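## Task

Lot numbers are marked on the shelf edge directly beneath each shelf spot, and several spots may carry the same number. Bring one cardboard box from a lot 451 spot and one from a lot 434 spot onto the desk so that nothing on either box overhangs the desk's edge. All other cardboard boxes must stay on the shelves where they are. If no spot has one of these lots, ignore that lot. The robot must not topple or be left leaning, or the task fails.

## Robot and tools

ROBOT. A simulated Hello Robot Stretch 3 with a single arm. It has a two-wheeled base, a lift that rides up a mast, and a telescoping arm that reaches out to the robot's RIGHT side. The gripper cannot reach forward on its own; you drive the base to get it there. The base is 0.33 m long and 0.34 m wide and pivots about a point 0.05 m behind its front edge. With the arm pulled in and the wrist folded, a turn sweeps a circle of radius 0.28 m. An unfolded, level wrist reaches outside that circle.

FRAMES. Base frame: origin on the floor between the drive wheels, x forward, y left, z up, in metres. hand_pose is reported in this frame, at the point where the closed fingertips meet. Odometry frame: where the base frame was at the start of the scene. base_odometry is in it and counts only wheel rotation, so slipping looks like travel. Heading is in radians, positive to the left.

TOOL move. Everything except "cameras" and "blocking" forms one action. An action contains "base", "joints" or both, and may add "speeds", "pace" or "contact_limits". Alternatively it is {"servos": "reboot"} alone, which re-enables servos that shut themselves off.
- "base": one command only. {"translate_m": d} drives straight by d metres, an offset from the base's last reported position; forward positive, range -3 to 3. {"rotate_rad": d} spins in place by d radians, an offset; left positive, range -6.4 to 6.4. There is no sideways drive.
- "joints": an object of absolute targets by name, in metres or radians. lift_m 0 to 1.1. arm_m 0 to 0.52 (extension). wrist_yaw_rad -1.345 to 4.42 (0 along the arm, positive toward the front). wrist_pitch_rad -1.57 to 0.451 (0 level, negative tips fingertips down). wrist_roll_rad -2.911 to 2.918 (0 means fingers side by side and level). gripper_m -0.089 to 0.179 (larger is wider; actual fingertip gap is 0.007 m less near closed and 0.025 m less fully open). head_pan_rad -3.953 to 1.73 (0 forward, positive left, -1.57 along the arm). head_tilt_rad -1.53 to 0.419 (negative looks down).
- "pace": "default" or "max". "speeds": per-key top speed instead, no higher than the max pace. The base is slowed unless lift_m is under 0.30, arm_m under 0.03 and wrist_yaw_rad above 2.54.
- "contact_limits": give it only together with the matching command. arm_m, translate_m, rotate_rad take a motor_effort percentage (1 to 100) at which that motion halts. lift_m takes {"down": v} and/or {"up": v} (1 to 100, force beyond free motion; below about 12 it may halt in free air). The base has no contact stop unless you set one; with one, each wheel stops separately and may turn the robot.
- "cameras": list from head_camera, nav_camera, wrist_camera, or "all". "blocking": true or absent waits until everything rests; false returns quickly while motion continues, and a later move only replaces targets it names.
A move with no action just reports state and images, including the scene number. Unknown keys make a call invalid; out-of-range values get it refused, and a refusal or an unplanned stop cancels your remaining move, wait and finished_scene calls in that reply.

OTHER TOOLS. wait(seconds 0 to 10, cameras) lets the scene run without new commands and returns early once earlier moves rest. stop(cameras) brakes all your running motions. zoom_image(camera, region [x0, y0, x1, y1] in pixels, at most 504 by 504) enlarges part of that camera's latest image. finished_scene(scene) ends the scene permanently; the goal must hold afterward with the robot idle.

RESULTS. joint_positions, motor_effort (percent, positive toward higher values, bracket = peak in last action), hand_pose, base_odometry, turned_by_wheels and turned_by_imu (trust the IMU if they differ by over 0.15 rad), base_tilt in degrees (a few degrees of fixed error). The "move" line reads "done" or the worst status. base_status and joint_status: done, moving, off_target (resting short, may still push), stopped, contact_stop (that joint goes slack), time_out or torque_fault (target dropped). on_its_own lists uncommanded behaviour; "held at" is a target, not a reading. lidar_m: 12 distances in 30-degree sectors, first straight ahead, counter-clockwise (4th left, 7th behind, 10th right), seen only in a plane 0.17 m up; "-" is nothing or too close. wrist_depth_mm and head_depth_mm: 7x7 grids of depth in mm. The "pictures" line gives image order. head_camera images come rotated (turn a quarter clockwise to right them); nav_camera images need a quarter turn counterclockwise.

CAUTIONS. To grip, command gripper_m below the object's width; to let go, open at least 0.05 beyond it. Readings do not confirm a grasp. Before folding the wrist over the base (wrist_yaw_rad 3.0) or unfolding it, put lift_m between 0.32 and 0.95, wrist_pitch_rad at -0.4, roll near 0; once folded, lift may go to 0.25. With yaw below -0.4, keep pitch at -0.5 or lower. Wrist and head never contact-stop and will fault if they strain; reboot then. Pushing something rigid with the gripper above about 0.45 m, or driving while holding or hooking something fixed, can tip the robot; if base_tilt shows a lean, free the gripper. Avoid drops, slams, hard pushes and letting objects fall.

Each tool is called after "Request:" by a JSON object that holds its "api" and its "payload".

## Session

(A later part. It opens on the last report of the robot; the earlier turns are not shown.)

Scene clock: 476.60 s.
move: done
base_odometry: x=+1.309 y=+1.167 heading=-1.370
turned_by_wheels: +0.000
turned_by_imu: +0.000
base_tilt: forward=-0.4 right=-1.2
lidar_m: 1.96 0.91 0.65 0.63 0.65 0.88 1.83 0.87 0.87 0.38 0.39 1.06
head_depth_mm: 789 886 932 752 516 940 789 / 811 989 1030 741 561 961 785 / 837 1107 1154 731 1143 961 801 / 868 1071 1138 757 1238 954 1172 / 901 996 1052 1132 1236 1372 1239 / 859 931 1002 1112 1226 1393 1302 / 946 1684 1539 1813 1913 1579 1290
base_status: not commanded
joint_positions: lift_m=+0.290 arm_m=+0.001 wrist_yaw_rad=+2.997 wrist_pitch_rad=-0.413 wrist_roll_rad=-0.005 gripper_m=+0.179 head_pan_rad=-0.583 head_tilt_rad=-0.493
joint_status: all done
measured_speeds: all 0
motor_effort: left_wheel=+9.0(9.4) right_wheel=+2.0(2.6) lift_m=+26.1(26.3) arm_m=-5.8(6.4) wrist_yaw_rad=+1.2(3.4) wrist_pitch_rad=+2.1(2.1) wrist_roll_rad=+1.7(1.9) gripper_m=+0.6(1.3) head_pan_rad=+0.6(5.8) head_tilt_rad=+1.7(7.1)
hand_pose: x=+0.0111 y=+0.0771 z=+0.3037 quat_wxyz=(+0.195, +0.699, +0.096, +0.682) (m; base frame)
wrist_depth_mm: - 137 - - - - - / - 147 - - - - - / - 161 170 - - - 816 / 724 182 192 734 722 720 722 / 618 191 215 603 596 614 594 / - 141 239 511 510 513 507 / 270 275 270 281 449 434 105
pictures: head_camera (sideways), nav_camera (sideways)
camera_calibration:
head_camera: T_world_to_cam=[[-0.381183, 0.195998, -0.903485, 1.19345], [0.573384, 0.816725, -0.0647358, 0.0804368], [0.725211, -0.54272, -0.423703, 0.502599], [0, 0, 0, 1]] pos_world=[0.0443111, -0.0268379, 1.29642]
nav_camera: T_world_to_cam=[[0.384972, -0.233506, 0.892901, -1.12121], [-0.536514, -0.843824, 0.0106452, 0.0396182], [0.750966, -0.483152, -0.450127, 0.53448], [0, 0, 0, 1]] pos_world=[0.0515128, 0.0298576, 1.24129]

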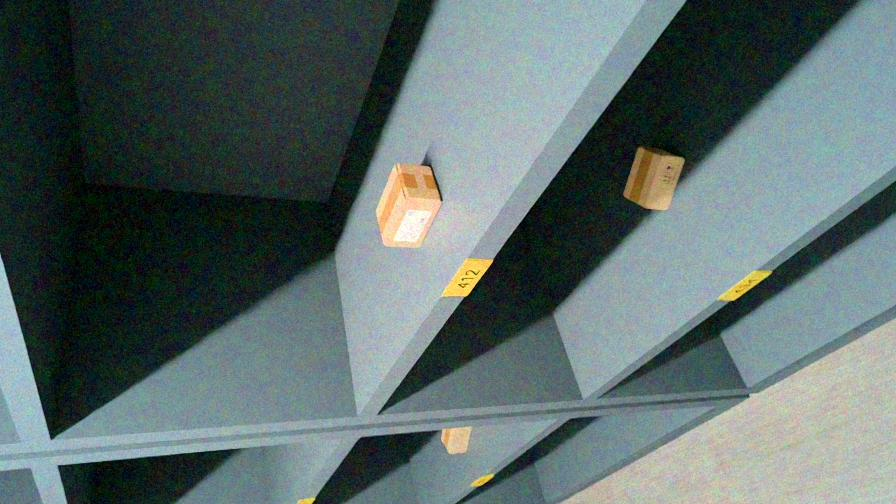

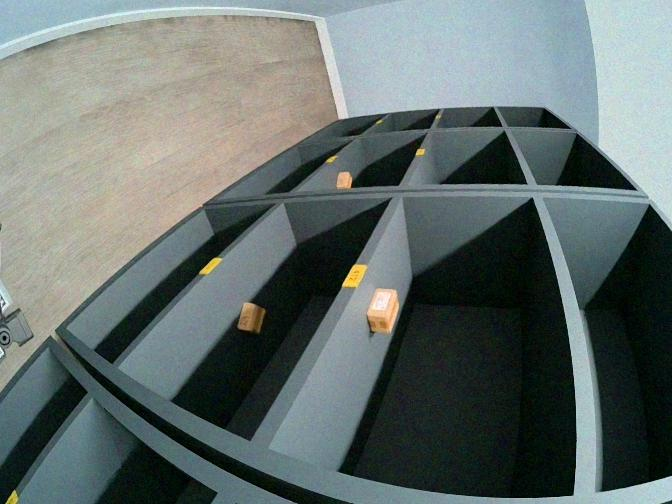

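Request:
{"api": "move", "payload": {"base": {"translate_m":0.59}, "joints": {"head_pan_rad":-1.57,"head_tilt_rad":-0.7}}}

Request:
{"api": "move", "payload": {"joints": {"lift_m":0.65}, "cameras": ["head_camera"]}}

Request:
{"api": "move", "payload": {"joints": {"wrist_yaw_rad":0.0}, "cameras": ["head_camera","wrist_camera","nav_camera"]}}

Scene clock: 507.67 s.
move: done
base_odometry: x=+1.427 y=+0.589 heading=-1.370
turned_by_wheels: +0.000
turned_by_imu: +0.001
base_tilt: forward=-0.3 right=-1.2
lidar_m: 1.39 0.93 0.67 0.64 0.66 0.89 2.34 0.56 0.59 0.82 0.59 0.55
head_depth_mm: 667 747 709 511 945 824 960 / 666 743 703 505 936 818 1045 / 664 743 691 501 927 814 1041 / 663 740 684 491 902 810 1036 / 662 738 676 486 915 803 1031 / 658 737 669 488 937 799 1025 / 660 736 661 485 933 797 1024
base_status: done
joint_positions: lift_m=+0.290 arm_m=+0.001 wrist_yaw_rad=+2.997 wrist_pitch_rad=-0.413 wrist_roll_rad=-0.005 gripper_m=+0.179 head_pan_rad=-1.570 head_tilt_rad=-0.700
joint_status: all done
measured_speeds: all 0
motor_effort: left_wheel=+8.4(11.7) right_wheel=+2.7(10.3) lift_m=+26.7(27.6) arm_m=-3.1(5.4) wrist_yaw_rad=+1.7(3.4) wrist_pitch_rad=+2.0(2.1) wrist_roll_rad=+1.6(1.9) gripper_m=+1.0(1.3) head_pan_rad=+3.6(4.6) head_tilt_rad=+2.7(8.0)
hand_pose: x=+0.0111 y=+0.0771 z=+0.3037 quat_wxyz=(+0.195, +0.699, +0.096, +0.682) (m; base frame)
wrist_depth_mm: - 137 - - - - - / - 147 - - - - - / - 161 170 - - - 810 / 720 183 219 730 727 718 718 / 614 191 215 604 599 615 593 / - 141 239 521 515 502 506 / 270 275 267 280 445 435 105
pictures: none

Scene clock: 511.77 s.
move: done
base_odometry: x=+1.427 y=+0.589 heading=-1.370
turned_by_wheels: +0.000
turned_by_imu: +0.000
base_tilt: forward=-0.2 right=-1.2
lidar_m: 1.39 0.93 0.67 0.64 0.66 0.89 2.34 0.56 0.59 0.82 0.59 0.55
head_depth_mm: 668 743 709 512 943 821 963 / 667 746 701 505 939 819 1046 / 664 744 692 503 928 813 1047 / 664 739 684 491 902 810 1037 / 663 741 678 486 917 804 731 / 661 739 667 489 936 799 1027 / 661 734 659 484 937 797 1025
base_status: not commanded
joint_positions: lift_m=+0.650 arm_m=+0.001 wrist_yaw_rad=+2.997 wrist_pitch_rad=-0.414 wrist_roll_rad=-0.005 gripper_m=+0.179 head_pan_rad=-1.570 head_tilt_rad=-0.700
joint_status: all done
measured_speeds: all 0
motor_effort: left_wheel=+8.3(8.8) right_wheel=+1.8(3.3) lift_m=+30.0(36.4) arm_m=-1.8(3.2) wrist_yaw_rad=+1.0(3.2) wrist_pitch_rad=+2.1(2.2) wrist_roll_rad=+1.8(1.9) gripper_m=+0.6(1.4) head_pan_rad=+3.0(4.1) head_tilt_rad=+2.7(3.7)
hand_pose: x=+0.0111 y=+0.0771 z=+0.6637 quat_wxyz=(+0.195, +0.699, +0.096, +0.682) (m; base frame)
wrist_depth_mm: - 137 - - - - - / - 148 - - - - - / - 162 170 - - - - / - 179 187 - - - - / - 147 205 - - - - / - 140 239 957 943 945 951 / 793 810 277 824 822 795 105
pictures: head_camera (sideways)
camera_calibration:
head_camera: T_world_to_cam=[[-0.0467553, 0.602545, -0.796714, 1.05215], [0.997493, -0.0142451, -0.0693114, 0.0837168], [-0.0531125, -0.797958, -0.600369, 0.737181], [0, 0, 0, 1]] pos_world=[0.0048402, -0.0445363, 1.28665]

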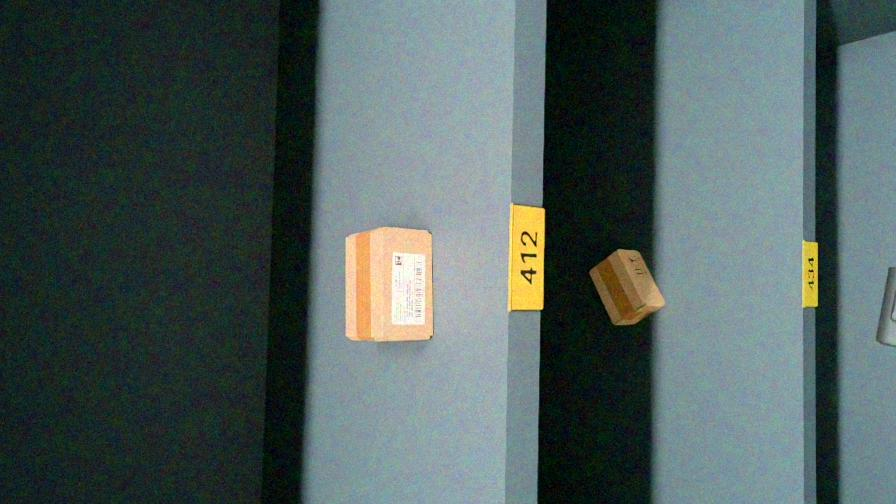

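Scene clock: 514.27 s.
move: done
base_odometry: x=+1.427 y=+0.589 heading=-1.370
turned_by_wheels: +0.000
turned_by_imu: +0.000
base_tilt: forward=-0.3 right=-1.0
lidar_m: 1.39 0.93 0.67 0.64 0.66 0.89 2.34 0.56 0.59 0.82 0.59 0.55
head_depth_mm: 668 744 709 511 942 824 957 / 667 746 703 506 938 817 1043 / 663 746 695 502 931 816 1037 / 664 740 685 491 902 809 440 / 662 740 675 486 913 806 1030 / 661 738 669 490 942 803 1027 / 660 738 658 484 933 796 1028
base_status: not commanded
joint_positions: lift_m=+0.650 arm_m=+0.001 wrist_yaw_rad=+0.003 wrist_pitch_rad=-0.414 wrist_roll_rad=-0.005 gripper_m=+0.179 head_pan_rad=-1.570 head_tilt_rad=-0.700
joint_status: all done
measured_speeds: all 0
motor_effort: left_wheel=+8.4(8.8) right_wheel=+2.3(3.3) lift_m=+25.7(29.8) arm_m=-1.5(2.0) wrist_yaw_rad=-2.5(6.0) wrist_pitch_rad=+2.1(2.2) wrist_roll_rad=+1.7(1.9) gripper_m=+0.6(1.2) head_pan_rad=+3.2(4.0) head_tilt_rad=+3.0(3.5)
hand_pose: x=-0.0208 y=-0.3705 z=+0.6637 quat_wxyz=(+0.694, +0.147, -0.690, -0.144) (m; base frame)
wrist_depth_mm: 499 - - - - - 507 / 500 - - - - - 559 / 499 527 524 492 523 515 515 / 439 437 419 390 432 435 429 / 375 348 360 358 359 357 356 / 122 288 306 306 303 302 299 / 253 261 266 264 264 259 105
pictures: head_camera (sideways), nav_camera (sideways), wrist_camera
camera_calibration:
head_camera: T_world_to_cam=[[-0.0467553, 0.602545, -0.796714, 1.05215], [0.997493, -0.0142451, -0.0693114, 0.0837168], [-0.0531125, -0.797958, -0.600369, 0.737181], [0, 0, 0, 1]] pos_world=[0.0048402, -0.0445363, 1.28665]
nav_camera: T_world_to_cam=[[0.0175561, -0.623676, 0.781485, -0.973714], [-0.999788, -0.0193887, 0.00698687, 0.0471319], [0.0107944, -0.781442, -0.623884, 0.765004], [0, 0, 0, 1]] pos_world=[0.0559587, -0.00856208, 1.23789]
wrist_camera: T_world_to_cam=[[-0.998897, -0.0421645, -0.0206504, -0.0160136], [-0.00749386, 0.577388, -0.816436, 0.788144], [0.0463479, -0.815381, -0.577067, 0.248017], [0, 0, 0, 1]] pos_world=[-0.0215848, -0.253512, 0.786261]

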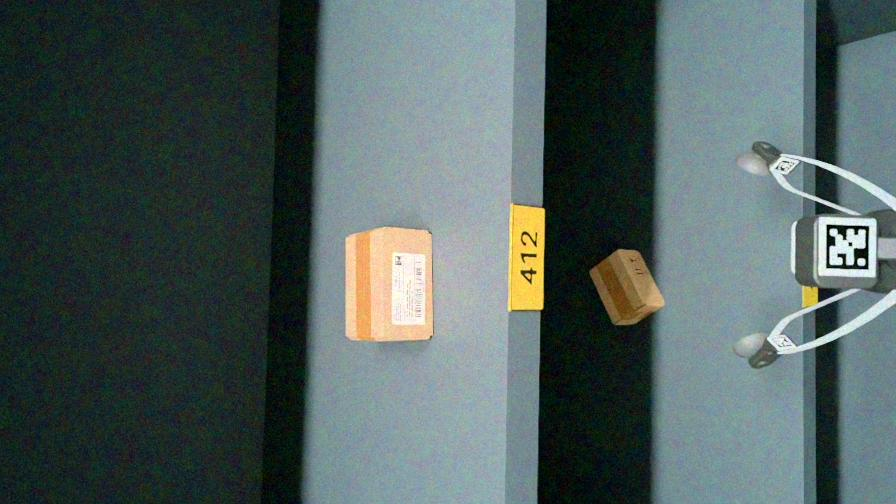

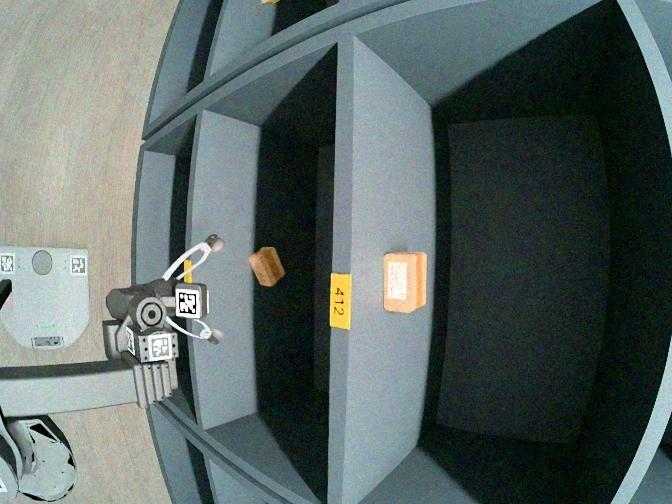

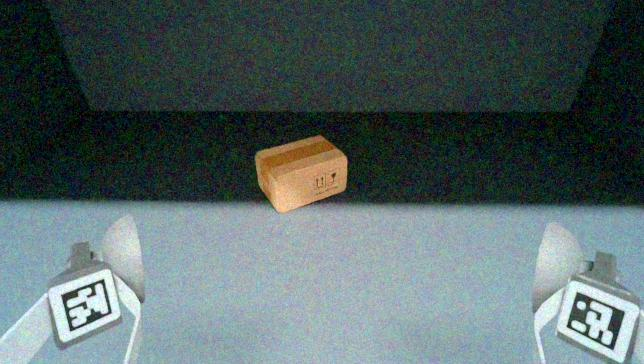

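Request:
{"api": "move", "payload": {"base": {"translate_m":-0.04}, "joints": {"wrist_yaw_rad":0.4}}}

Request:
{"api": "move", "payload": {"joints": {"arm_m":0.255}, "cameras": ["wrist_camera"]}}

Scene clock: 531.30 s.
move: done
base_odometry: x=+1.419 y=+0.628 heading=-1.370
turned_by_wheels: +0.000
turned_by_imu: +0.000
base_tilt: forward=-0.3 right=-1.3
lidar_m: 1.43 0.93 0.66 0.64 0.66 0.89 2.33 0.54 0.54 0.82 0.65 0.58
head_depth_mm: 668 745 709 510 918 824 875 / 665 744 702 506 932 818 1049 / 667 743 693 501 930 812 1039 / 665 743 685 496 926 809 730 / 664 740 679 487 864 805 492 / 660 738 668 487 941 798 730 / 661 738 658 483 929 794 1023
base_status: done
joint_positions: lift_m=+0.650 arm_m=+0.001 wrist_yaw_rad=+0.397 wrist_pitch_rad=-0.414 wrist_roll_rad=-0.005 gripper_m=+0.179 head_pan_rad=-1.570 head_tilt_rad=-0.700
joint_status: all done
measured_speeds: all 0
motor_effort: left_wheel=-6.7(9.1) right_wheel=-7.0(12.6) lift_m=+24.2(25.0) arm_m=+0.5(1.0) wrist_yaw_rad=+2.1(3.8) wrist_pitch_rad=+2.0(2.2) wrist_roll_rad=+1.7(1.8) gripper_m=+0.7(1.0) head_pan_rad=+3.4(4.0) head_tilt_rad=+3.0(3.0)
hand_pose: x=+0.0654 y=-0.3531 z=+0.6637 quat_wxyz=(+0.709, +0.279, -0.648, -0.005) (m; base frame)
wrist_depth_mm: 375 455 - - - - - / 386 464 - - - - - / 400 490 522 519 519 516 491 / 404 434 436 434 379 430 429 / 384 351 359 354 357 353 354 / - 141 304 306 302 302 302 / - - 292 274 265 258 105
pictures: none

Scene clock: 534.40 s.
move: done
base_odometry: x=+1.419 y=+0.628 heading=-1.370
turned_by_wheels: +0.000
turned_by_imu: +0.000
base_tilt: forward=-0.2 right=-1.2
lidar_m: 1.43 0.92 0.67 0.64 0.66 0.89 2.33 0.53 0.54 0.82 0.65 0.58
head_depth_mm: 666 744 711 510 919 820 750 / 666 744 702 505 914 487 388 / 665 747 692 502 528 569 1039 / 665 740 684 496 537 753 1037 / 662 740 675 487 667 803 1031 / 663 737 668 487 938 799 1029 / 660 738 659 484 935 795 1023
base_status: not commanded
joint_positions: lift_m=+0.650 arm_m=+0.255 wrist_yaw_rad=+0.397 wrist_pitch_rad=-0.414 wrist_roll_rad=-0.005 gripper_m=+0.179 head_pan_rad=-1.570 head_tilt_rad=-0.700
joint_status: all done
measured_speeds: all 0
motor_effort: left_wheel=-6.4(7.1) right_wheel=-6.7(7.0) lift_m=+28.6(29.0) arm_m=+13.3(15.1) wrist_yaw_rad=+1.4(3.5) wrist_pitch_rad=+2.1(2.1) wrist_roll_rad=+1.5(1.9) gripper_m=+0.6(1.2) head_pan_rad=+3.0(3.9) head_tilt_rad=+2.4(3.3)
hand_pose: x=+0.0655 y=-0.6075 z=+0.6637 quat_wxyz=(+0.709, +0.279, -0.648, -0.005) (m; base frame)
wrist_depth_mm: 382 - - - - - - / 394 455 - - - - - / 399 487 - - - - - / 402 431 433 412 - - - / 371 346 356 355 354 342 - / 123 287 305 303 302 301 301 / 255 262 259 213 255 256 105
pictures: wrist_camera
camera_calibration:
wrist_camera: T_world_to_cam=[[-0.906294, -0.422138, -0.0207554, -0.176701], [-0.228349, 0.530387, -0.816423, 0.911479], [0.355651, -0.73518, -0.577082, 0.0793228], [0, 0, 0, 1]] pos_world=[0.0197809, -0.499713, 0.786261]

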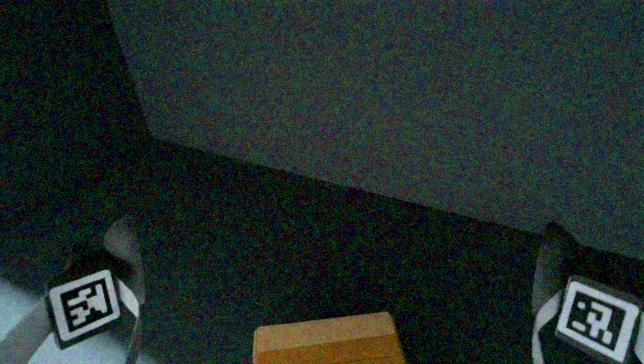

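Request:
{"api": "move", "payload": {"joints": {"arm_m":0.232}}}

Request:
{"api": "move", "payload": {"joints": {"lift_m":0.555}, "speeds": {"lift_m":0.04}, "contact_limits": {"lift_m":{"down":15}}, "cameras": ["wrist_camera"]}}

Scene clock: 542.57 s.
move: done
base_odometry: x=+1.419 y=+0.628 heading=-1.370
turned_by_wheels: +0.000
turned_by_imu: +0.000
base_tilt: forward=-0.5 right=-1.2
lidar_m: 1.43 0.93 0.67 0.64 0.66 0.89 2.33 0.54 0.54 0.82 0.65 0.58
head_depth_mm: 667 746 710 511 916 826 869 / 667 743 701 506 935 482 389 / 664 744 693 503 521 534 1043 / 663 741 684 496 532 603 1035 / 664 739 675 488 666 784 1038 / 659 739 668 486 938 801 1024 / 659 737 659 485 933 795 1019
base_status: not commanded
joint_positions: lift_m=+0.650 arm_m=+0.232 wrist_yaw_rad=+0.397 wrist_pitch_rad=-0.414 wrist_roll_rad=-0.005 gripper_m=+0.179 head_pan_rad=-1.570 head_tilt_rad=-0.700
joint_status: all done
measured_speeds: all 0
motor_effort: left_wheel=-6.8(7.1) right_wheel=-6.2(7.0) lift_m=+27.7(31.1) arm_m=-13.3(14.1) wrist_yaw_rad=+2.0(3.5) wrist_pitch_rad=+2.1(2.2) wrist_roll_rad=+1.6(1.9) gripper_m=+0.6(1.1) head_pan_rad=+3.3(3.9) head_tilt_rad=+2.8(2.9)
hand_pose: x=+0.0655 y=-0.5845 z=+0.6637 quat_wxyz=(+0.709, +0.279, -0.648, -0.005) (m; base frame)
wrist_depth_mm: 381 437 - - - - - / 391 463 - - - - - / 397 490 - - - - - / 404 439 433 427 406 - - / 376 348 360 356 356 352 340 / 122 289 305 302 303 303 300 / 255 260 267 213 223 256 105
pictures: none

Scene clock: 545.43 s.
move: done
base_odometry: x=+1.419 y=+0.628 heading=-1.370
turned_by_wheels: +0.000
turned_by_imu: +0.000
base_tilt: forward=-0.3 right=-1.0
lidar_m: 1.43 0.93 0.67 0.64 0.66 0.89 2.33 0.54 0.54 0.82 0.65 0.58
head_depth_mm: 668 748 711 511 916 824 876 / 666 745 702 506 938 817 730 / 666 743 693 501 929 574 733 / 664 741 685 496 925 605 1040 / 662 742 675 488 859 765 1027 / 660 740 669 487 939 799 1028 / 661 737 659 484 934 796 1021
base_status: not commanded
joint_positions: lift_m=+0.555 arm_m=+0.232 wrist_yaw_rad=+0.397 wrist_pitch_rad=-0.414 wrist_roll_rad=-0.005 gripper_m=+0.179 head_pan_rad=-1.570 head_tilt_rad=-0.700
joint_status: all done
measured_speeds: all 0
motor_effort: left_wheel=-6.8(7.2) right_wheel=-6.0(7.1) lift_m=+22.9(26.3) arm_m=-8.9(13.5) wrist_yaw_rad=+1.8(3.2) wrist_pitch_rad=+2.1(2.1) wrist_roll_rad=+1.7(1.9) gripper_m=+0.7(1.0) head_pan_rad=+3.6(4.0) head_tilt_rad=+2.7(3.1)
contact_limits: lift_m down 15 (down: maximum 72; up: maximum 65)
hand_pose: x=+0.0655 y=-0.5845 z=+0.5687 quat_wxyz=(+0.709, +0.279, -0.648, -0.005) (m; base frame)
wrist_depth_mm: 380 436 - - - - - / 392 437 427 - - - - / 345 344 342 339 336 318 302 / 273 272 271 183 266 266 263 / 233 215 216 150 150 220 219 / 123 145 183 141 147 182 187 / 158 165 166 157 160 160 105
pictures: wrist_camera
camera_calibration:
wrist_camera: T_world_to_cam=[[-0.906274, -0.422185, -0.0206812, -0.168947], [-0.228431, 0.530349, -0.816425, 0.821728], [0.35565, -0.73518, -0.577082, 0.0413735], [0, 0, 0, 1]] pos_world=[0.019881, -0.476713, 0.691261]

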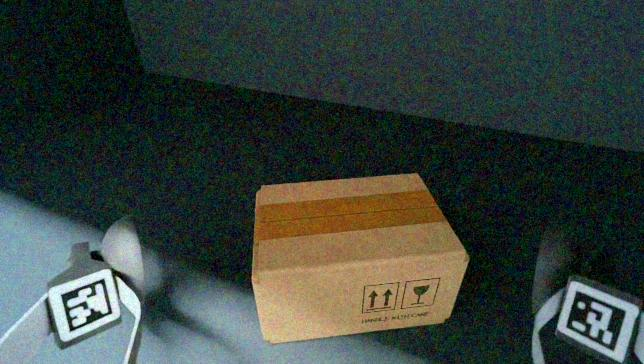

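Request:
{"api": "move", "payload": {"joints": {"gripper_m":0.05}, "cameras": ["wrist_camera"]}}

Request:
{"api": "move", "payload": {"joints": {"gripper_m":0.02}}}

Request:
{"api": "move", "payload": {"joints": {"lift_m":0.63}, "speeds": {"lift_m":0.05}, "cameras": ["wrist_camera"]}}

Scene clock: 553.00 s.
move: done
base_odometry: x=+1.419 y=+0.628 heading=-1.370
turned_by_wheels: +0.000
turned_by_imu: +0.000
base_tilt: forward=-0.5 right=-1.2
lidar_m: 1.43 0.93 0.66 0.64 0.66 0.89 2.34 0.54 0.54 0.82 0.64 0.58
head_depth_mm: 668 748 708 511 920 826 872 / 665 747 701 506 939 817 730 / 663 744 693 502 928 573 735 / 663 740 685 497 925 605 1033 / 661 740 676 489 856 786 1031 / 661 736 668 486 937 797 1029 / 661 739 658 485 930 794 1026
base_status: not commanded
joint_positions: lift_m=+0.555 arm_m=+0.232 wrist_yaw_rad=+0.397 wrist_pitch_rad=-0.414 wrist_roll_rad=-0.005 gripper_m=+0.051 head_pan_rad=-1.570 head_tilt_rad=-0.700
joint_status: all done
measured_speeds: all 0
motor_effort: left_wheel=-6.3(7.2) right_wheel=-6.1(6.8) lift_m=+23.4(23.5) arm_m=-2.3(5.4) wrist_yaw_rad=+1.4(4.0) wrist_pitch_rad=+2.1(2.1) wrist_roll_rad=+1.7(1.8) gripper_m=-13.9(88.9) head_pan_rad=+3.1(3.8) head_tilt_rad=+2.1(3.4)
contact_limits: lift_m down 15 (down: maximum 72; up: maximum 65)
hand_pose: x=+0.0655 y=-0.5845 z=+0.5687 quat_wxyz=(+0.709, +0.279, -0.648, -0.005) (m; base frame)
wrist_depth_mm: 380 439 - - - - - / 391 441 428 - - - - / 346 346 342 339 337 317 301 / 275 272 271 183 256 265 264 / 225 225 152 151 150 220 219 / 191 191 141 149 147 188 187 / 171 158 161 163 164 124 167
pictures: wrist_camera
camera_calibration:
wrist_camera: T_world_to_cam=[[-0.906274, -0.422185, -0.0206812, -0.168947], [-0.228431, 0.530349, -0.816425, 0.821728], [0.35565, -0.73518, -0.577082, 0.0413735], [0, 0, 0, 1]] pos_world=[0.019881, -0.476713, 0.691261]

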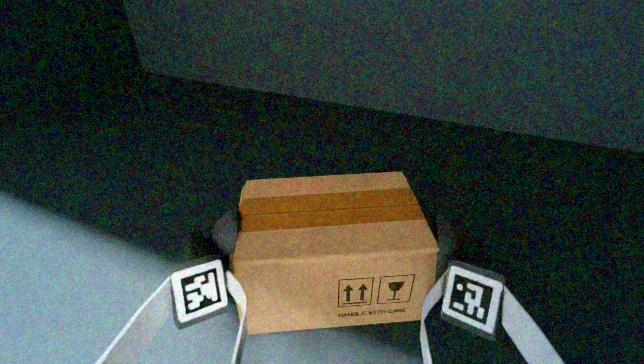

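Scene clock: 553.83 s.
move: done
base_odometry: x=+1.419 y=+0.628 heading=-1.370
turned_by_wheels: +0.000
turned_by_imu: +0.000
base_tilt: forward=-0.3 right=-1.1
lidar_m: 1.43 0.93 0.67 0.64 0.66 0.89 2.34 0.54 0.54 0.82 0.64 0.58
head_depth_mm: 669 747 708 510 917 824 870 / 665 744 701 506 939 816 730 / 666 742 692 503 932 575 735 / 664 741 684 496 926 605 1035 / 664 740 676 487 861 784 1032 / 660 737 666 487 942 800 1029 / 661 736 659 485 934 795 1025
base_status: not commanded
joint_positions: lift_m=+0.555 arm_m=+0.232 wrist_yaw_rad=+0.399 wrist_pitch_rad=-0.414 wrist_roll_rad=-0.003 gripper_m=+0.021 head_pan_rad=-1.570 head_tilt_rad=-0.700
joint_status: all done
measured_speeds: all 0
motor_effort: left_wheel=-6.9(6.9) right_wheel=-6.1(6.8) lift_m=+23.1(23.8) arm_m=-1.4(3.3) wrist_yaw_rad=+0.4(2.5) wrist_pitch_rad=+2.1(2.1) wrist_roll_rad=+0.9(1.8) gripper_m=-23.0(93.5) head_pan_rad=+2.8(3.9) head_tilt_rad=+1.8(2.7)
contact_limits: lift_m down 15 (down: maximum 72; up: maximum 65)
hand_pose: x=+0.0658 y=-0.5843 z=+0.5687 quat_wxyz=(+0.708, +0.279, -0.648, -0.005) (m; base frame)
wrist_depth_mm: 380 434 - - - - - / 391 440 427 - - - - / 348 346 343 341 337 318 300 / 273 274 271 182 267 265 263 / 226 224 152 150 149 220 218 / 192 191 138 148 144 187 186 / 171 158 161 162 160 123 167
pictures: none

Scene clock: 555.87 s.
move: done
base_odometry: x=+1.419 y=+0.628 heading=-1.370
turned_by_wheels: +0.000
turned_by_imu: +0.000
base_tilt: forward=-0.3 right=-1.2
lidar_m: 1.43 0.93 0.66 0.64 0.66 0.89 2.34 0.54 0.54 0.82 0.65 0.58
head_depth_mm: 668 747 708 511 916 822 871 / 666 742 699 507 937 783 414 / 664 742 691 501 546 541 1038 / 666 741 683 496 630 573 1034 / 661 738 677 488 770 787 1032 / 662 738 666 486 936 800 1030 / 660 738 659 484 932 797 1022
base_status: not commanded
joint_positions: lift_m=+0.630 arm_m=+0.232 wrist_yaw_rad=+0.399 wrist_pitch_rad=-0.421 wrist_roll_rad=-0.003 gripper_m=+0.024 head_pan_rad=-1.570 head_tilt_rad=-0.700
joint_status: all done
measured_speeds: all 0
motor_effort: left_wheel=-6.4(6.9) right_wheel=-5.9(6.8) lift_m=+31.3(35.2) arm_m=+1.3(1.5) wrist_yaw_rad=+0.5(2.1) wrist_pitch_rad=+3.4(3.6) wrist_roll_rad=+1.0(1.3) gripper_m=-9.9(23.0) head_pan_rad=+3.4(3.7) head_tilt_rad=+1.9(2.8)
hand_pose: x=+0.0654 y=-0.5835 z=+0.6420 quat_wxyz=(+0.708, +0.282, -0.647, -0.008) (m; base frame)
wrist_depth_mm: 380 439 - - - - - / 389 463 - - - - - / 399 474 473 - - - - / 393 399 397 185 357 356 - / 329 327 151 146 149 320 319 / 280 281 138 148 144 274 274 / 251 232 231 230 234 123 239
pictures: wrist_camera
camera_calibration:
wrist_camera: T_world_to_cam=[[-0.905982, -0.422714, -0.0225966, -0.166207], [-0.229912, 0.536175, -0.812193, 0.881884], [0.355441, -0.730636, -0.582951, 0.0908527], [0, 0, 0, 1]] pos_world=[0.019882, -0.476722, 0.765467]

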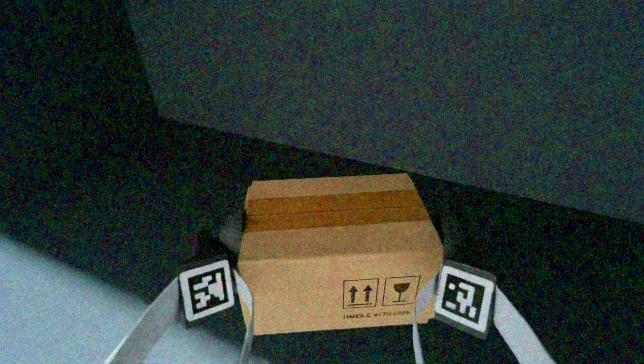

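Request:
{"api": "move", "payload": {"joints": {"arm_m":0.0}}}

Request:
{"api": "move", "payload": {"joints": {"wrist_yaw_rad":1.5,"lift_m":0.65}, "cameras": ["wrist_camera"]}}

Request:
{"api": "move", "payload": {"base": {"translate_m":-1.0}}}

Request:
{"api": "move", "payload": {"base": {"translate_m":-0.83}}}

Request:
{"api": "move", "payload": {"base": {"rotate_rad":1.597}}}

Request:
{"api": "move", "payload": {"base": {"translate_m":-1.0}}}

Request:
{"api": "move", "payload": {"base": {"translate_m":-0.85}, "cameras": ["nav_camera"]}}

Scene clock: 577.67 s.
move: done
base_odometry: x=+1.419 y=+0.628 heading=-1.370
turned_by_wheels: +0.000
turned_by_imu: +0.000
base_tilt: forward=-0.3 right=-1.1
lidar_m: 1.43 0.93 0.67 0.64 0.66 0.89 2.33 0.53 0.54 0.82 0.64 0.58
head_depth_mm: 668 747 708 510 917 824 868 / 665 745 701 506 941 820 1044 / 666 743 692 503 937 812 1039 / 663 744 683 497 928 809 733 / 663 740 675 487 918 805 613 / 662 738 667 487 942 802 1024 / 660 736 660 486 936 796 1015
base_status: not commanded
joint_positions: lift_m=+0.630 arm_m=+0.001 wrist_yaw_rad=+0.399 wrist_pitch_rad=-0.422 wrist_roll_rad=-0.003 gripper_m=+0.024 head_pan_rad=-1.570 head_tilt_rad=-0.700
joint_status: all done
measured_speeds: all 0
motor_effort: left_wheel=-6.4(7.0) right_wheel=-6.5(7.0) lift_m=+24.0(32.1) arm_m=-12.8(14.7) wrist_yaw_rad=+0.5(1.9) wrist_pitch_rad=+3.5(3.6) wrist_roll_rad=+1.0(1.3) gripper_m=-9.9(10.3) head_pan_rad=+3.0(3.9) head_tilt_rad=+1.6(3.1)
hand_pose: x=+0.0654 y=-0.3520 z=+0.6419 quat_wxyz=(+0.708, +0.282, -0.647, -0.008) (m; base frame)
wrist_depth_mm: 372 456 - - - - - / 382 468 - - - - - / 399 478 495 471 488 487 462 / 387 396 393 184 388 388 385 / 374 329 152 146 150 322 320 / 460 490 138 148 144 275 275 / 782 - 130 238 235 123 240
pictures: none

Scene clock: 579.23 s.
move: done
base_odometry: x=+1.419 y=+0.628 heading=-1.370
turned_by_wheels: +0.000
turned_by_imu: +0.000
base_tilt: forward=-0.3 right=-1.2
lidar_m: 1.43 0.93 0.67 0.64 0.66 0.89 2.34 0.54 0.54 0.82 0.64 0.58
head_depth_mm: 669 744 709 511 921 824 872 / 667 745 701 507 934 816 1051 / 663 743 695 502 928 816 737 / 664 740 685 496 925 810 733 / 662 740 677 488 921 805 1036 / 663 741 668 487 940 799 1024 / 662 739 659 485 934 796 1022
base_status: not commanded
joint_positions: lift_m=+0.650 arm_m=+0.001 wrist_yaw_rad=+1.496 wrist_pitch_rad=-0.422 wrist_roll_rad=-0.003 gripper_m=+0.024 head_pan_rad=-1.570 head_tilt_rad=-0.700
joint_status: all done
measured_speeds: all 0
motor_effort: left_wheel=-6.2(6.9) right_wheel=-6.6(7.0) lift_m=+24.0(34.2) arm_m=-11.6(13.1) wrist_yaw_rad=+2.0(6.3) wrist_pitch_rad=+3.6(3.7) wrist_roll_rad=+0.9(1.3) gripper_m=-9.9(10.3) head_pan_rad=+3.2(3.9) head_tilt_rad=+2.1(2.8)
hand_pose: x=+0.2019 y=-0.1624 z=+0.6618 quat_wxyz=(+0.609, +0.578, -0.405, +0.363) (m; base frame)
wrist_depth_mm: - - - - - 360 352 / - - - - - 385 382 / - - - - - 426 421 / - - - 184 - 438 418 / - - 152 146 146 372 346 / 952 930 138 147 144 123 305 / 822 806 788 784 800 111 267
pictures: wrist_camera
camera_calibration:
wrist_camera: T_world_to_cam=[[-0.0366919, -0.999069, -0.0226967, -0.133093], [-0.582735, 0.0398413, -0.811685, 0.693881], [0.811834, -0.0165561, -0.583654, 0.385803], [0, 0, 0, 1]] pos_world=[0.086257, -0.154227, 0.785368]

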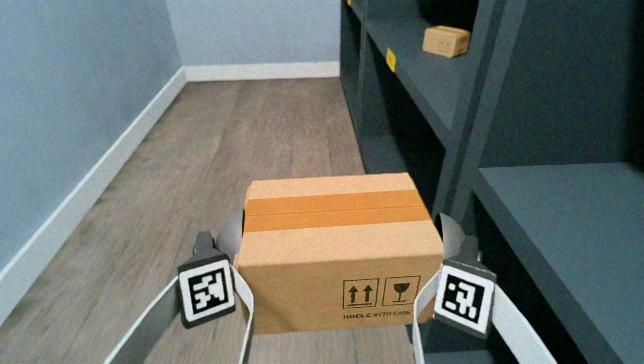

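Scene clock: 590.37 s.
move: done
base_odometry: x=+1.219 y=+1.608 heading=-1.370
turned_by_wheels: +0.000
turned_by_imu: -0.001
base_tilt: forward=-0.3 right=-1.2
lidar_m: 1.49 0.90 0.65 0.62 0.64 0.86 1.39 1.43 0.51 0.84 0.73 0.63
head_depth_mm: 685 768 711 511 840 793 856 / 684 763 702 507 964 820 1043 / 683 762 694 502 958 814 752 / 682 760 685 498 952 808 1036 / 679 758 594 493 946 791 1049 / 679 759 605 488 941 799 1048 / 677 756 660 485 960 798 1048
base_status: done
joint_positions: lift_m=+0.650 arm_m=+0.001 wrist_yaw_rad=+1.496 wrist_pitch_rad=-0.422 wrist_roll_rad=-0.003 gripper_m=+0.024 head_pan_rad=-1.570 head_tilt_rad=-0.700
joint_status: not commanded
measured_speeds: all 0
motor_effort: left_wheel=-6.3(11.7) right_wheel=-5.5(14.2) lift_m=+31.0(32.2) arm_m=-6.2(12.4) wrist_yaw_rad=+3.0(4.5) wrist_pitch_rad=+3.5(3.7) wrist_roll_rad=+0.9(1.3) gripper_m=-9.6(10.4) head_pan_rad=+3.0(3.8) head_tilt_rad=+1.5(3.4)
hand_pose: x=+0.2019 y=-0.1624 z=+0.6618 quat_wxyz=(+0.609, +0.578, -0.405, +0.363) (m; base frame)
wrist_depth_mm: - - - - - 398 395 / - - - - - - - / - - - - - - - / - - - 184 - - - / - - 151 146 146 - - / 919 939 138 147 144 - 307 / 832 812 788 781 788 111 272
pictures: none

Scene clock: 599.80 s.
move: done
base_odometry: x=+1.054 y=+2.421 heading=-1.370
turned_by_wheels: +0.000
turned_by_imu: -0.001
base_tilt: forward=-0.4 right=-1.1
lidar_m: 1.46 0.87 0.63 0.60 0.62 0.59 0.57 0.58 0.79 2.04 0.66 0.61
head_depth_mm: 1513 1487 1469 1453 1429 1346 1189 / 2159 2129 2076 1985 1690 1386 1183 / 2654 2891 2801 2136 1665 1386 1180 / 2613 2923 2881 2105 1660 1368 1172 / 2607 2939 2882 2103 1651 1376 1163 / 2594 2897 2869 2069 1643 1358 1160 / 2598 2847 2727 2067 1627 1322 1156
base_status: done
joint_positions: lift_m=+0.650 arm_m=+0.001 wrist_yaw_rad=+1.496 wrist_pitch_rad=-0.422 wrist_roll_rad=-0.003 gripper_m=+0.024 head_pan_rad=-1.570 head_tilt_rad=-0.700
joint_status: not commanded
measured_speeds: all 0
motor_effort: left_wheel=-1.4(11.0) right_wheel=-11.2(14.5) lift_m=+29.8(31.9) arm_m=-0.6(6.0) wrist_yaw_rad=+2.6(4.3) wrist_pitch_rad=+3.6(3.7) wrist_roll_rad=+1.0(1.3) gripper_m=-10.0(10.4) head_pan_rad=+2.7(3.8) head_tilt_rad=+1.5(3.1)
hand_pose: x=+0.2019 y=-0.1624 z=+0.6618 quat_wxyz=(+0.609, +0.578, -0.405, +0.363) (m; base frame)
wrist_depth_mm: - - - - - - - / - - - - - - - / - - - - - - - / - - - 184 - 520 - / - - 152 146 150 - - / 916 938 138 147 144 - - / 826 807 780 770 807 111 -
pictures: none

Scene clock: 603.43 s.
move: done
base_odometry: x=+1.054 y=+2.421 heading=+0.227
turned_by_wheels: +1.597
turned_by_imu: +1.572
base_tilt: forward=-0.2 right=-1.2
lidar_m: 0.60 0.62 0.59 0.56 0.58 0.79 2.14 0.65 0.61 2.30 0.86 0.63
head_depth_mm: 1148 1199 1387 1286 1465 1317 1104 / 1888 2112 1759 1671 1630 1358 1182 / 3377 3139 2771 2142 1697 1380 1175 / 3465 3798 2914 2097 1669 1369 1162 / 3518 3782 2870 2101 1657 1360 1167 / 2736 2805 2558 2090 1631 1357 1163 / 1796 1814 1866 1840 1635 1351 1152
base_status: done
joint_positions: lift_m=+0.650 arm_m=+0.001 wrist_yaw_rad=+1.496 wrist_pitch_rad=-0.422 wrist_roll_rad=-0.003 gripper_m=+0.024 head_pan_rad=-1.570 head_tilt_rad=-0.700
joint_status: not commanded
measured_speeds: all 0
motor_effort: left_wheel=-9.0(12.9) right_wheel=+9.1(12.6) lift_m=+29.2(30.5) arm_m=-6.3(7.0) wrist_yaw_rad=+1.9(3.8) wrist_pitch_rad=+3.5(3.7) wrist_roll_rad=+0.9(1.3) gripper_m=-9.6(10.4) head_pan_rad=+2.7(3.7) head_tilt_rad=+1.4(2.3)
hand_pose: x=+0.2019 y=-0.1623 z=+0.6618 quat_wxyz=(+0.609, +0.578, -0.405, +0.363) (m; base frame)
wrist_depth_mm: 470 474 478 482 486 495 495 / 510 521 517 525 531 529 531 / 546 - - - - - - / - - - 176 175 - - / - - 152 146 146 - - / - - 139 148 144 - - / 816 807 795 768 805 123 802
pictures: none

Scene clock: 614.57 s.
move: done
base_odometry: x=+0.079 y=+2.196 heading=+0.227
turned_by_wheels: +0.000
turned_by_imu: -0.001
base_tilt: forward=-0.3 right=-1.2
lidar_m: 1.59 0.79 0.58 0.55 0.57 0.78 2.11 1.91 2.70 0.53 0.48 0.65
head_depth_mm: 3434 3797 3012 2167 1702 1393 1189 / 3290 3601 2954 2151 1670 1388 1180 / 3452 3754 2951 2150 1656 1380 1176 / 3430 3645 2871 2129 1648 1377 1175 / 1258 1337 1440 1538 1563 1333 1158 / 585 602 617 639 667 790 979 / 383 415 458 526 621 761 977
base_status: done
joint_positions: lift_m=+0.650 arm_m=+0.001 wrist_yaw_rad=+1.496 wrist_pitch_rad=-0.422 wrist_roll_rad=-0.003 gripper_m=+0.024 head_pan_rad=-1.570 head_tilt_rad=-0.700
joint_status: not commanded
measured_speeds: all 0
motor_effort: left_wheel=-8.4(12.8) right_wheel=-2.4(11.4) lift_m=+27.3(29.6) arm_m=-8.2(13.2) wrist_yaw_rad=+3.0(4.4) wrist_pitch_rad=+3.6(3.7) wrist_roll_rad=+0.9(1.4) gripper_m=-10.4(10.5) head_pan_rad=+3.4(3.8) head_tilt_rad=+0.9(2.2)
hand_pose: x=+0.2019 y=-0.1623 z=+0.6618 quat_wxyz=(+0.609, +0.578, -0.405, +0.363) (m; base frame)
wrist_depth_mm: - - - - - - - / - - - - - - - / - - - - - - - / - - - 184 - - - / - - 151 146 149 - - / 892 944 138 148 144 - - / 821 792 776 786 796 111 -
pictures: none

Scene clock: 624.20 s.
move: done
base_odometry: x=-0.749 y=+2.005 heading=+0.227
turned_by_wheels: +0.000
turned_by_imu: -0.001
base_tilt: forward=-0.4 right=-1.2
lidar_m: 2.20 0.79 0.57 0.54 0.57 0.77 1.31 1.23 1.22 3.71 1.40 1.08
head_depth_mm: 3416 3094 1613 2092 1700 1399 1190 / 3345 3706 2964 2157 1684 1389 1183 / 3397 3762 2876 2140 1676 1379 1178 / 3483 3632 2902 2123 1676 1368 1170 / 3455 3734 2856 2093 1661 1367 1170 / 3409 3609 2827 2072 1642 1360 1160 / 2915 2953 2688 2075 1629 1358 1154
base_status: done
joint_positions: lift_m=+0.650 arm_m=+0.001 wrist_yaw_rad=+1.496 wrist_pitch_rad=-0.422 wrist_roll_rad=-0.003 gripper_m=+0.024 head_pan_rad=-1.570 head_tilt_rad=-0.700
joint_status: not commanded
measured_speeds: all 0
motor_effort: left_wheel=-6.2(12.5) right_wheel=-4.1(12.0) lift_m=+26.1(28.0) arm_m=-2.8(8.3) wrist_yaw_rad=+3.4(4.5) wrist_pitch_rad=+3.5(3.7) wrist_roll_rad=+0.8(1.3) gripper_m=-9.4(10.5) head_pan_rad=+2.8(3.5) head_tilt_rad=+0.2(1.9)
hand_pose: x=+0.2019 y=-0.1623 z=+0.6618 quat_wxyz=(+0.609, +0.578, -0.405, +0.363) (m; base frame)
wrist_depth_mm: - - - - - - - / - - - - - - - / - - - - - - - / - - - 184 - - - / - - 152 146 149 - - / 890 947 138 147 144 927 944 / 829 807 772 773 781 123 809
pictures: nav_camera (sideways)
camera_calibration:
nav_camera: T_world_to_cam=[[0.0175561, -0.623676, 0.781485, -0.973714], [-0.999788, -0.0193887, 0.00698687, 0.0471319], [0.0107944, -0.781442, -0.623884, 0.765004], [0, 0, 0, 1]] pos_world=[0.0559587, -0.00856208, 1.23789]

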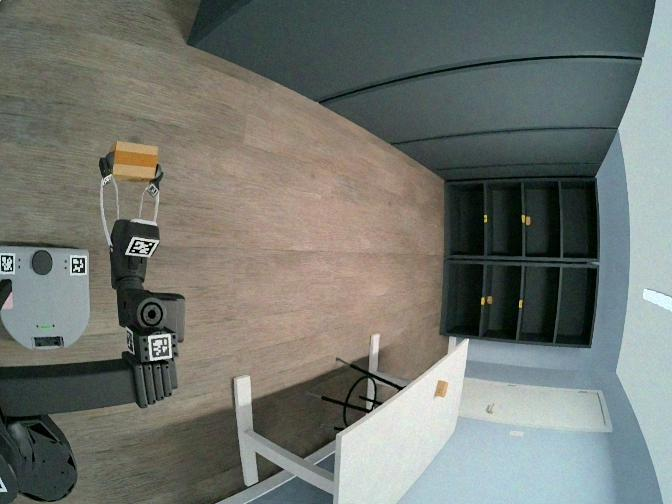

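Request:
{"api": "move", "payload": {"base": {"rotate_rad":-1.597}}}

Request:
{"api": "move", "payload": {"base": {"translate_m":1.1}}}

Request:
{"api": "move", "payload": {"base": {"translate_m":0.3}, "joints": {"lift_m":0.86,"head_tilt_rad":-0.5}}}

Request:
{"api": "move", "payload": {"joints": {"wrist_yaw_rad":0.0}, "cameras": ["head_camera","nav_camera","wrist_camera"]}}

Scene clock: 635.37 s.
move: done
base_odometry: x=-0.749 y=+2.005 heading=-1.370
turned_by_wheels: -1.597
turned_by_imu: -1.572
base_tilt: forward=-0.2 right=-1.2
lidar_m: 3.69 1.41 1.09 2.33 0.80 0.57 0.55 0.56 0.76 1.31 1.25 1.21
head_depth_mm: 1095 1212 1336 1397 1383 1326 1191 / 1087 1216 1377 1593 1682 1387 1184 / 1085 1208 1371 1583 1673 1376 1178 / 1079 1206 1361 1580 1669 1370 1173 / 1077 1197 1366 1574 1652 1360 1165 / 1081 1201 1363 1569 1651 1363 1162 / 1079 1202 1355 1566 1633 1346 1153
base_status: done
joint_positions: lift_m=+0.650 arm_m=+0.001 wrist_yaw_rad=+1.497 wrist_pitch_rad=-0.422 wrist_roll_rad=-0.003 gripper_m=+0.024 head_pan_rad=-1.570 head_tilt_rad=-0.700
joint_status: not commanded
measured_speeds: all 0
motor_effort: left_wheel=+8.1(12.0) right_wheel=-10.8(12.7) lift_m=+25.1(26.0) arm_m=-7.8(8.3) wrist_yaw_rad=+2.7(3.8) wrist_pitch_rad=+3.6(3.7) wrist_roll_rad=+1.1(1.3) gripper_m=-10.0(10.4) head_pan_rad=+3.1(3.4) head_tilt_rad=+0.3(1.8)
hand_pose: x=+0.2019 y=-0.1623 z=+0.6618 quat_wxyz=(+0.609, +0.578, -0.405, +0.363) (m; base frame)
wrist_depth_mm: - - - - - - - / - - - - - - - / - - - - - - - / - - - 184 - - - / - - 151 146 149 - - / 950 948 138 148 145 925 914 / 845 805 783 789 795 123 806
pictures: none

Scene clock: 647.50 s.
move: done
base_odometry: x=-0.530 y=+0.927 heading=-1.370
turned_by_wheels: +0.000
turned_by_imu: +0.001
base_tilt: forward=-0.4 right=-1.1
lidar_m: 2.63 1.45 1.05 1.00 1.03 1.71 1.63 1.69 1.34 0.85 0.82 1.31
head_depth_mm: 1066 1196 1347 1500 781 1395 1193 / 1062 1188 1295 960 773 1387 1182 / 1062 1181 1280 949 770 1355 1148 / 1058 1186 1268 945 763 1371 1168 / 1060 1180 1262 934 759 1368 1165 / 1058 1176 1266 924 755 1350 1165 / 1055 1170 1246 921 747 1318 1154
base_status: done
joint_positions: lift_m=+0.650 arm_m=+0.001 wrist_yaw_rad=+1.497 wrist_pitch_rad=-0.422 wrist_roll_rad=-0.003 gripper_m=+0.024 head_pan_rad=-1.570 head_tilt_rad=-0.700
joint_status: not commanded
measured_speeds: all 0
motor_effort: left_wheel=+3.7(11.6) right_wheel=+5.8(10.7) lift_m=+23.7(25.5) arm_m=-11.3(13.2) wrist_yaw_rad=+2.7(4.7) wrist_pitch_rad=+3.6(3.8) wrist_roll_rad=+0.9(1.4) gripper_m=-9.6(10.4) head_pan_rad=+2.6(3.5) head_tilt_rad=-0.1(1.5)
hand_pose: x=+0.2019 y=-0.1623 z=+0.6618 quat_wxyz=(+0.609, +0.578, -0.405, +0.363) (m; base frame)
wrist_depth_mm: - - - - - - - / - - - - - - - / - - - - - - - / - - - 184 - - - / - - 151 146 149 - - / 961 964 138 147 144 907 929 / 859 808 785 778 802 122 817
pictures: none

Scene clock: 651.63 s.
move: done
base_odometry: x=-0.470 y=+0.633 heading=-1.370
turned_by_wheels: +0.000
turned_by_imu: +0.000
base_tilt: forward=-0.3 right=-1.2
lidar_m: 2.34 1.46 1.05 1.01 1.03 2.02 1.94 1.86 0.96 0.75 0.68 1.74
head_depth_mm: 1068 1155 1259 1326 958 734 1261 / 1061 1149 1247 1316 953 732 1323 / 1057 1147 1239 1310 948 726 1310 / 1057 1141 1239 1307 938 719 1302 / 1053 1133 1237 1302 931 716 1242 / 1051 1132 1228 1294 923 713 1260 / 1049 1130 1232 1292 917 709 1010
base_status: done
joint_positions: lift_m=+0.860 arm_m=+0.001 wrist_yaw_rad=+1.497 wrist_pitch_rad=-0.422 wrist_roll_rad=-0.003 gripper_m=+0.024 head_pan_rad=-1.570 head_tilt_rad=-0.497
joint_status: all done
measured_speeds: all 0
motor_effort: left_wheel=+3.6(11.5) right_wheel=+7.0(9.9) lift_m=+24.0(34.1) arm_m=-10.4(11.3) wrist_yaw_rad=+1.3(4.0) wrist_pitch_rad=+3.6(3.8) wrist_roll_rad=+1.0(1.3) gripper_m=-10.3(10.4) head_pan_rad=+2.6(3.2) head_tilt_rad=-4.6(5.4)
hand_pose: x=+0.2019 y=-0.1623 z=+0.8717 quat_wxyz=(+0.609, +0.578, -0.405, +0.363) (m; base frame)
wrist_depth_mm: - - - - - - - / - - - - - - - / - - - - - - - / - - - 184 - - - / - - 152 146 150 - 912 / - - 138 148 145 - - / - - - 993 - 123 -
pictures: none

Scene clock: 653.40 s.
move: done
base_odometry: x=-0.470 y=+0.633 heading=-1.370
turned_by_wheels: +0.000
turned_by_imu: +0.000
base_tilt: forward=-0.2 right=-1.2
lidar_m: 2.34 1.46 1.05 1.00 1.04 2.02 1.94 1.85 0.96 0.75 0.68 1.73
head_depth_mm: 1065 1152 1254 1326 958 732 1255 / 1062 1150 1252 1323 945 729 1317 / 1061 1144 1244 1311 942 722 311 / 1053 1143 1243 1311 932 718 289 / 1051 1136 1239 1302 930 717 1205 / 1047 1131 1242 1294 921 713 1287 / 1047 1125 1230 1296 914 708 1193
base_status: not commanded
joint_positions: lift_m=+0.860 arm_m=+0.001 wrist_yaw_rad=+0.002 wrist_pitch_rad=-0.422 wrist_roll_rad=-0.003 gripper_m=+0.024 head_pan_rad=-1.570 head_tilt_rad=-0.500
joint_status: all done
measured_speeds: all 0
motor_effort: left_wheel=+3.4(3.7) right_wheel=+6.7(7.4) lift_m=+23.7(24.7) arm_m=-9.9(10.5) wrist_yaw_rad=-2.0(6.2) wrist_pitch_rad=+3.6(3.8) wrist_roll_rad=+1.0(1.3) gripper_m=-9.6(10.4) head_pan_rad=+2.6(3.5) head_tilt_rad=-4.0(5.4)
hand_pose: x=-0.0210 y=-0.3694 z=+0.8717 quat_wxyz=(+0.693, +0.149, -0.690, -0.147) (m; base frame)
wrist_depth_mm: - - - - - - - / - - - - - - - / - 463 - - - - - / - 445 - 176 175 - - / - - 152 146 147 - - / - - 138 148 144 899 - / - - - 988 - 121 -
pictures: head_camera (sideways), nav_camera (sideways), wrist_camera
camera_calibration:
head_camera: T_world_to_cam=[[-0.0466225, 0.4322, -0.900572, 1.18763], [0.997505, -0.0277038, -0.0649363, 0.0780437], [-0.0530148, -0.901352, -0.42983, 0.515315], [0, 0, 0, 1]] pos_world=[0.00484088, -0.0466531, 1.29612]
nav_camera: T_world_to_cam=[[0.0173531, -0.455902, 0.889861, -1.115], [-0.999791, -0.0175215, 0.0105201, 0.0426223], [0.0107956, -0.889858, -0.456111, 0.546821], [0, 0, 0, 1]] pos_world=[0.0560588, -0.0209902, 1.24116]
wrist_camera: T_world_to_cam=[[-0.99893, -0.0402758, -0.0227401, -0.00933849], [-0.00508941, 0.584386, -0.81146, 0.955746], [0.0459712, -0.810476, -0.583965, 0.376787], [0, 0, 0, 1]] pos_world=[-0.0217857, -0.253523, 0.995368]

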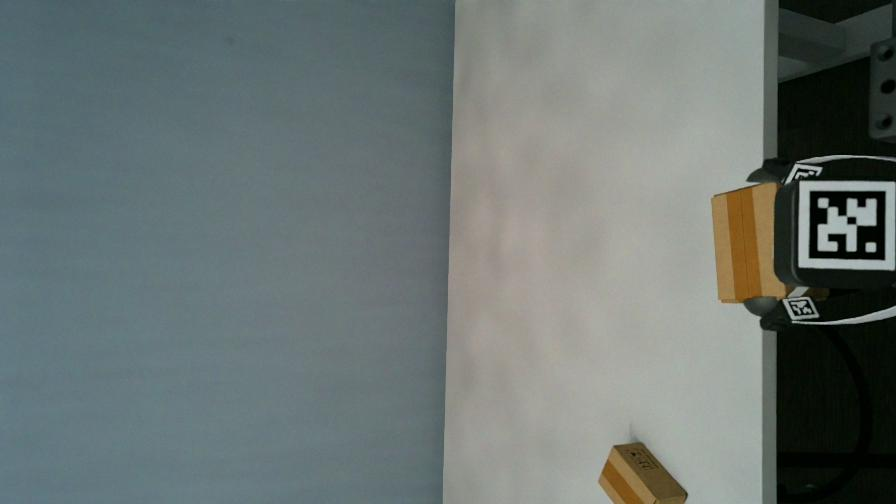

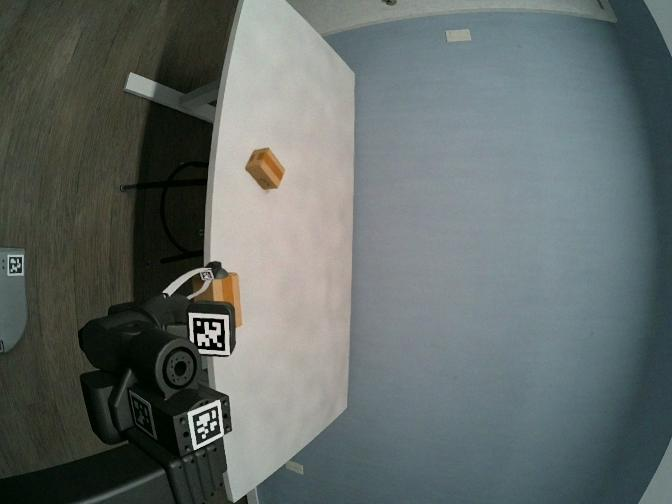

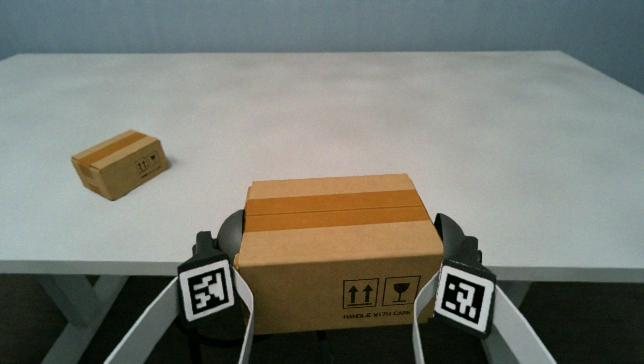

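Good. Extend and place.

Request:
{"api": "move", "payload": {"joints": {"arm_m":0.3}}}

Request:
{"api": "move", "payload": {"joints": {"lift_m":0.77}}}

Request:
{"api": "move", "payload": {"joints": {"lift_m":0.742}, "speeds": {"lift_m":0.015}, "contact_limits": {"lift_m":{"down":13}}, "cameras": ["wrist_camera"]}}

Scene clock: 663.33 s.
move: done
base_odometry: x=-0.470 y=+0.633 heading=-1.370
turned_by_wheels: +0.000
turned_by_imu: +0.000
base_tilt: forward=-0.3 right=-1.0
lidar_m: 2.34 1.46 1.05 1.00 1.03 2.02 1.93 1.85 0.96 0.75 0.68 1.74
head_depth_mm: 1066 1147 1255 1321 921 298 - / 1061 1146 1252 1318 384 660 1280 / 1058 1143 1247 1320 446 722 1309 / 1057 1143 1240 1318 467 718 1309 / 1054 1134 1236 1307 925 716 1259 / 1045 1132 1228 1296 918 709 1286 / 1049 1122 1234 1293 912 707 1200
base_status: not commanded
joint_positions: lift_m=+0.860 arm_m=+0.300 wrist_yaw_rad=+0.002 wrist_pitch_rad=-0.422 wrist_roll_rad=-0.003 gripper_m=+0.024 head_pan_rad=-1.570 head_tilt_rad=-0.500
joint_status: all done
measured_speeds: all 0
motor_effort: left_wheel=+2.8(3.7) right_wheel=+6.3(7.7) lift_m=+26.1(26.2) arm_m=+12.8(15.2) wrist_yaw_rad=-2.6(3.8) wrist_pitch_rad=+3.7(3.8) wrist_roll_rad=+1.1(1.3) gripper_m=-9.8(10.4) head_pan_rad=+2.5(3.5) head_tilt_rad=-2.7(5.1)
hand_pose: x=-0.0210 y=-0.6688 z=+0.8717 quat_wxyz=(+0.693, +0.149, -0.690, -0.148) (m; base frame)
wrist_depth_mm: - - - - - - - / - - - - - - - / - - - - - - - / - - - 177 175 - - / - - 151 146 146 - - / - - 138 148 144 - - / - - 130 163 - 110 -
pictures: none

Scene clock: 665.00 s.
move: done
base_odometry: x=-0.470 y=+0.633 heading=-1.370
turned_by_wheels: +0.000
turned_by_imu: +0.000
base_tilt: forward=-0.4 right=-1.2
lidar_m: 2.34 1.46 1.05 1.01 1.04 2.02 1.93 1.86 0.96 0.76 0.68 1.73
head_depth_mm: 1065 1150 1258 1326 956 732 337 / 1069 1148 1252 1320 946 406 336 / 1058 1148 1243 1302 509 486 1315 / 1051 1134 1244 1315 769 577 1309 / 1051 1134 1234 1306 925 715 1259 / 1049 1131 1229 1307 919 710 1301 / 1048 1132 1228 1287 912 704 1195
base_status: not commanded
joint_positions: lift_m=+0.770 arm_m=+0.300 wrist_yaw_rad=+0.002 wrist_pitch_rad=-0.422 wrist_roll_rad=-0.003 gripper_m=+0.024 head_pan_rad=-1.570 head_tilt_rad=-0.500
joint_status: all done
measured_speeds: all 0
motor_effort: left_wheel=+3.1(3.6) right_wheel=+6.7(7.2) lift_m=+24.0(26.6) arm_m=+12.3(13.6) wrist_yaw_rad=-2.7(3.8) wrist_pitch_rad=+3.7(3.8) wrist_roll_rad=+1.0(1.3) gripper_m=-10.1(10.4) head_pan_rad=+2.7(3.1) head_tilt_rad=-3.4(4.6)
hand_pose: x=-0.0210 y=-0.6688 z=+0.7817 quat_wxyz=(+0.693, +0.149, -0.690, -0.148) (m; base frame)
wrist_depth_mm: - - - - - - - / - - - - - - - / - - - - - - - / - - - 177 175 - - / - - 151 146 146 - - / - - 138 147 144 - - / - - 130 163 - 111 -
pictures: none

Scene clock: 667.23 s.
move: done
base_odometry: x=-0.470 y=+0.633 heading=-1.370
turned_by_wheels: +0.000
turned_by_imu: +0.000
base_tilt: forward=-0.3 right=-1.2
lidar_m: 2.34 1.46 1.05 1.01 1.04 2.02 1.93 1.86 0.96 0.75 0.68 1.73
head_depth_mm: 1065 1155 1256 1328 956 732 673 / 1066 1147 1253 1322 950 435 353 / 1061 1146 1247 1316 940 494 1309 / 1059 1142 1236 1314 938 517 1305 / 1053 1140 1240 1301 922 712 1261 / 1052 1139 1237 1301 917 710 1290 / 1047 1125 1227 1288 912 707 1195
base_status: not commanded
joint_positions: lift_m=+0.742 arm_m=+0.300 wrist_yaw_rad=+0.002 wrist_pitch_rad=-0.417 wrist_roll_rad=-0.003 gripper_m=+0.024 head_pan_rad=-1.570 head_tilt_rad=-0.500
joint_status: all done
measured_speeds: all 0
motor_effort: left_wheel=+3.2(4.0) right_wheel=+7.1(7.5) lift_m=+22.6(26.4) arm_m=+10.6(12.5) wrist_yaw_rad=-1.2(4.2) wrist_pitch_rad=+2.7(3.8) wrist_roll_rad=+0.9(1.3) gripper_m=-9.7(10.3) head_pan_rad=+2.5(3.3) head_tilt_rad=-2.8(4.1)
contact_limits: lift_m down 13 (down: maximum 72; up: maximum 65)
hand_pose: x=-0.0210 y=-0.6695 z=+0.7549 quat_wxyz=(+0.693, +0.148, -0.690, -0.146) (m; base frame)
wrist_depth_mm: - - - - - - - / - - - - - - - / - - - - - - - / - - - 175 173 - - / - - 151 150 146 - - / - - 138 148 144 - - / - - 130 163 - 111 -
pictures: wrist_camera
camera_calibration:
wrist_camera: T_world_to_cam=[[-0.998928, -0.0401304, -0.0230748, -0.0237949], [-0.00448898, 0.580096, -0.814536, 1.0357], [0.0460732, -0.813559, -0.579654, 0.0600354], [0, 0, 0, 1]] pos_world=[-0.0218862, -0.552917, 0.877864]

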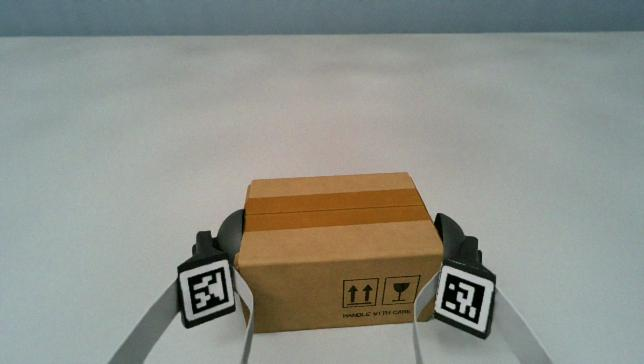

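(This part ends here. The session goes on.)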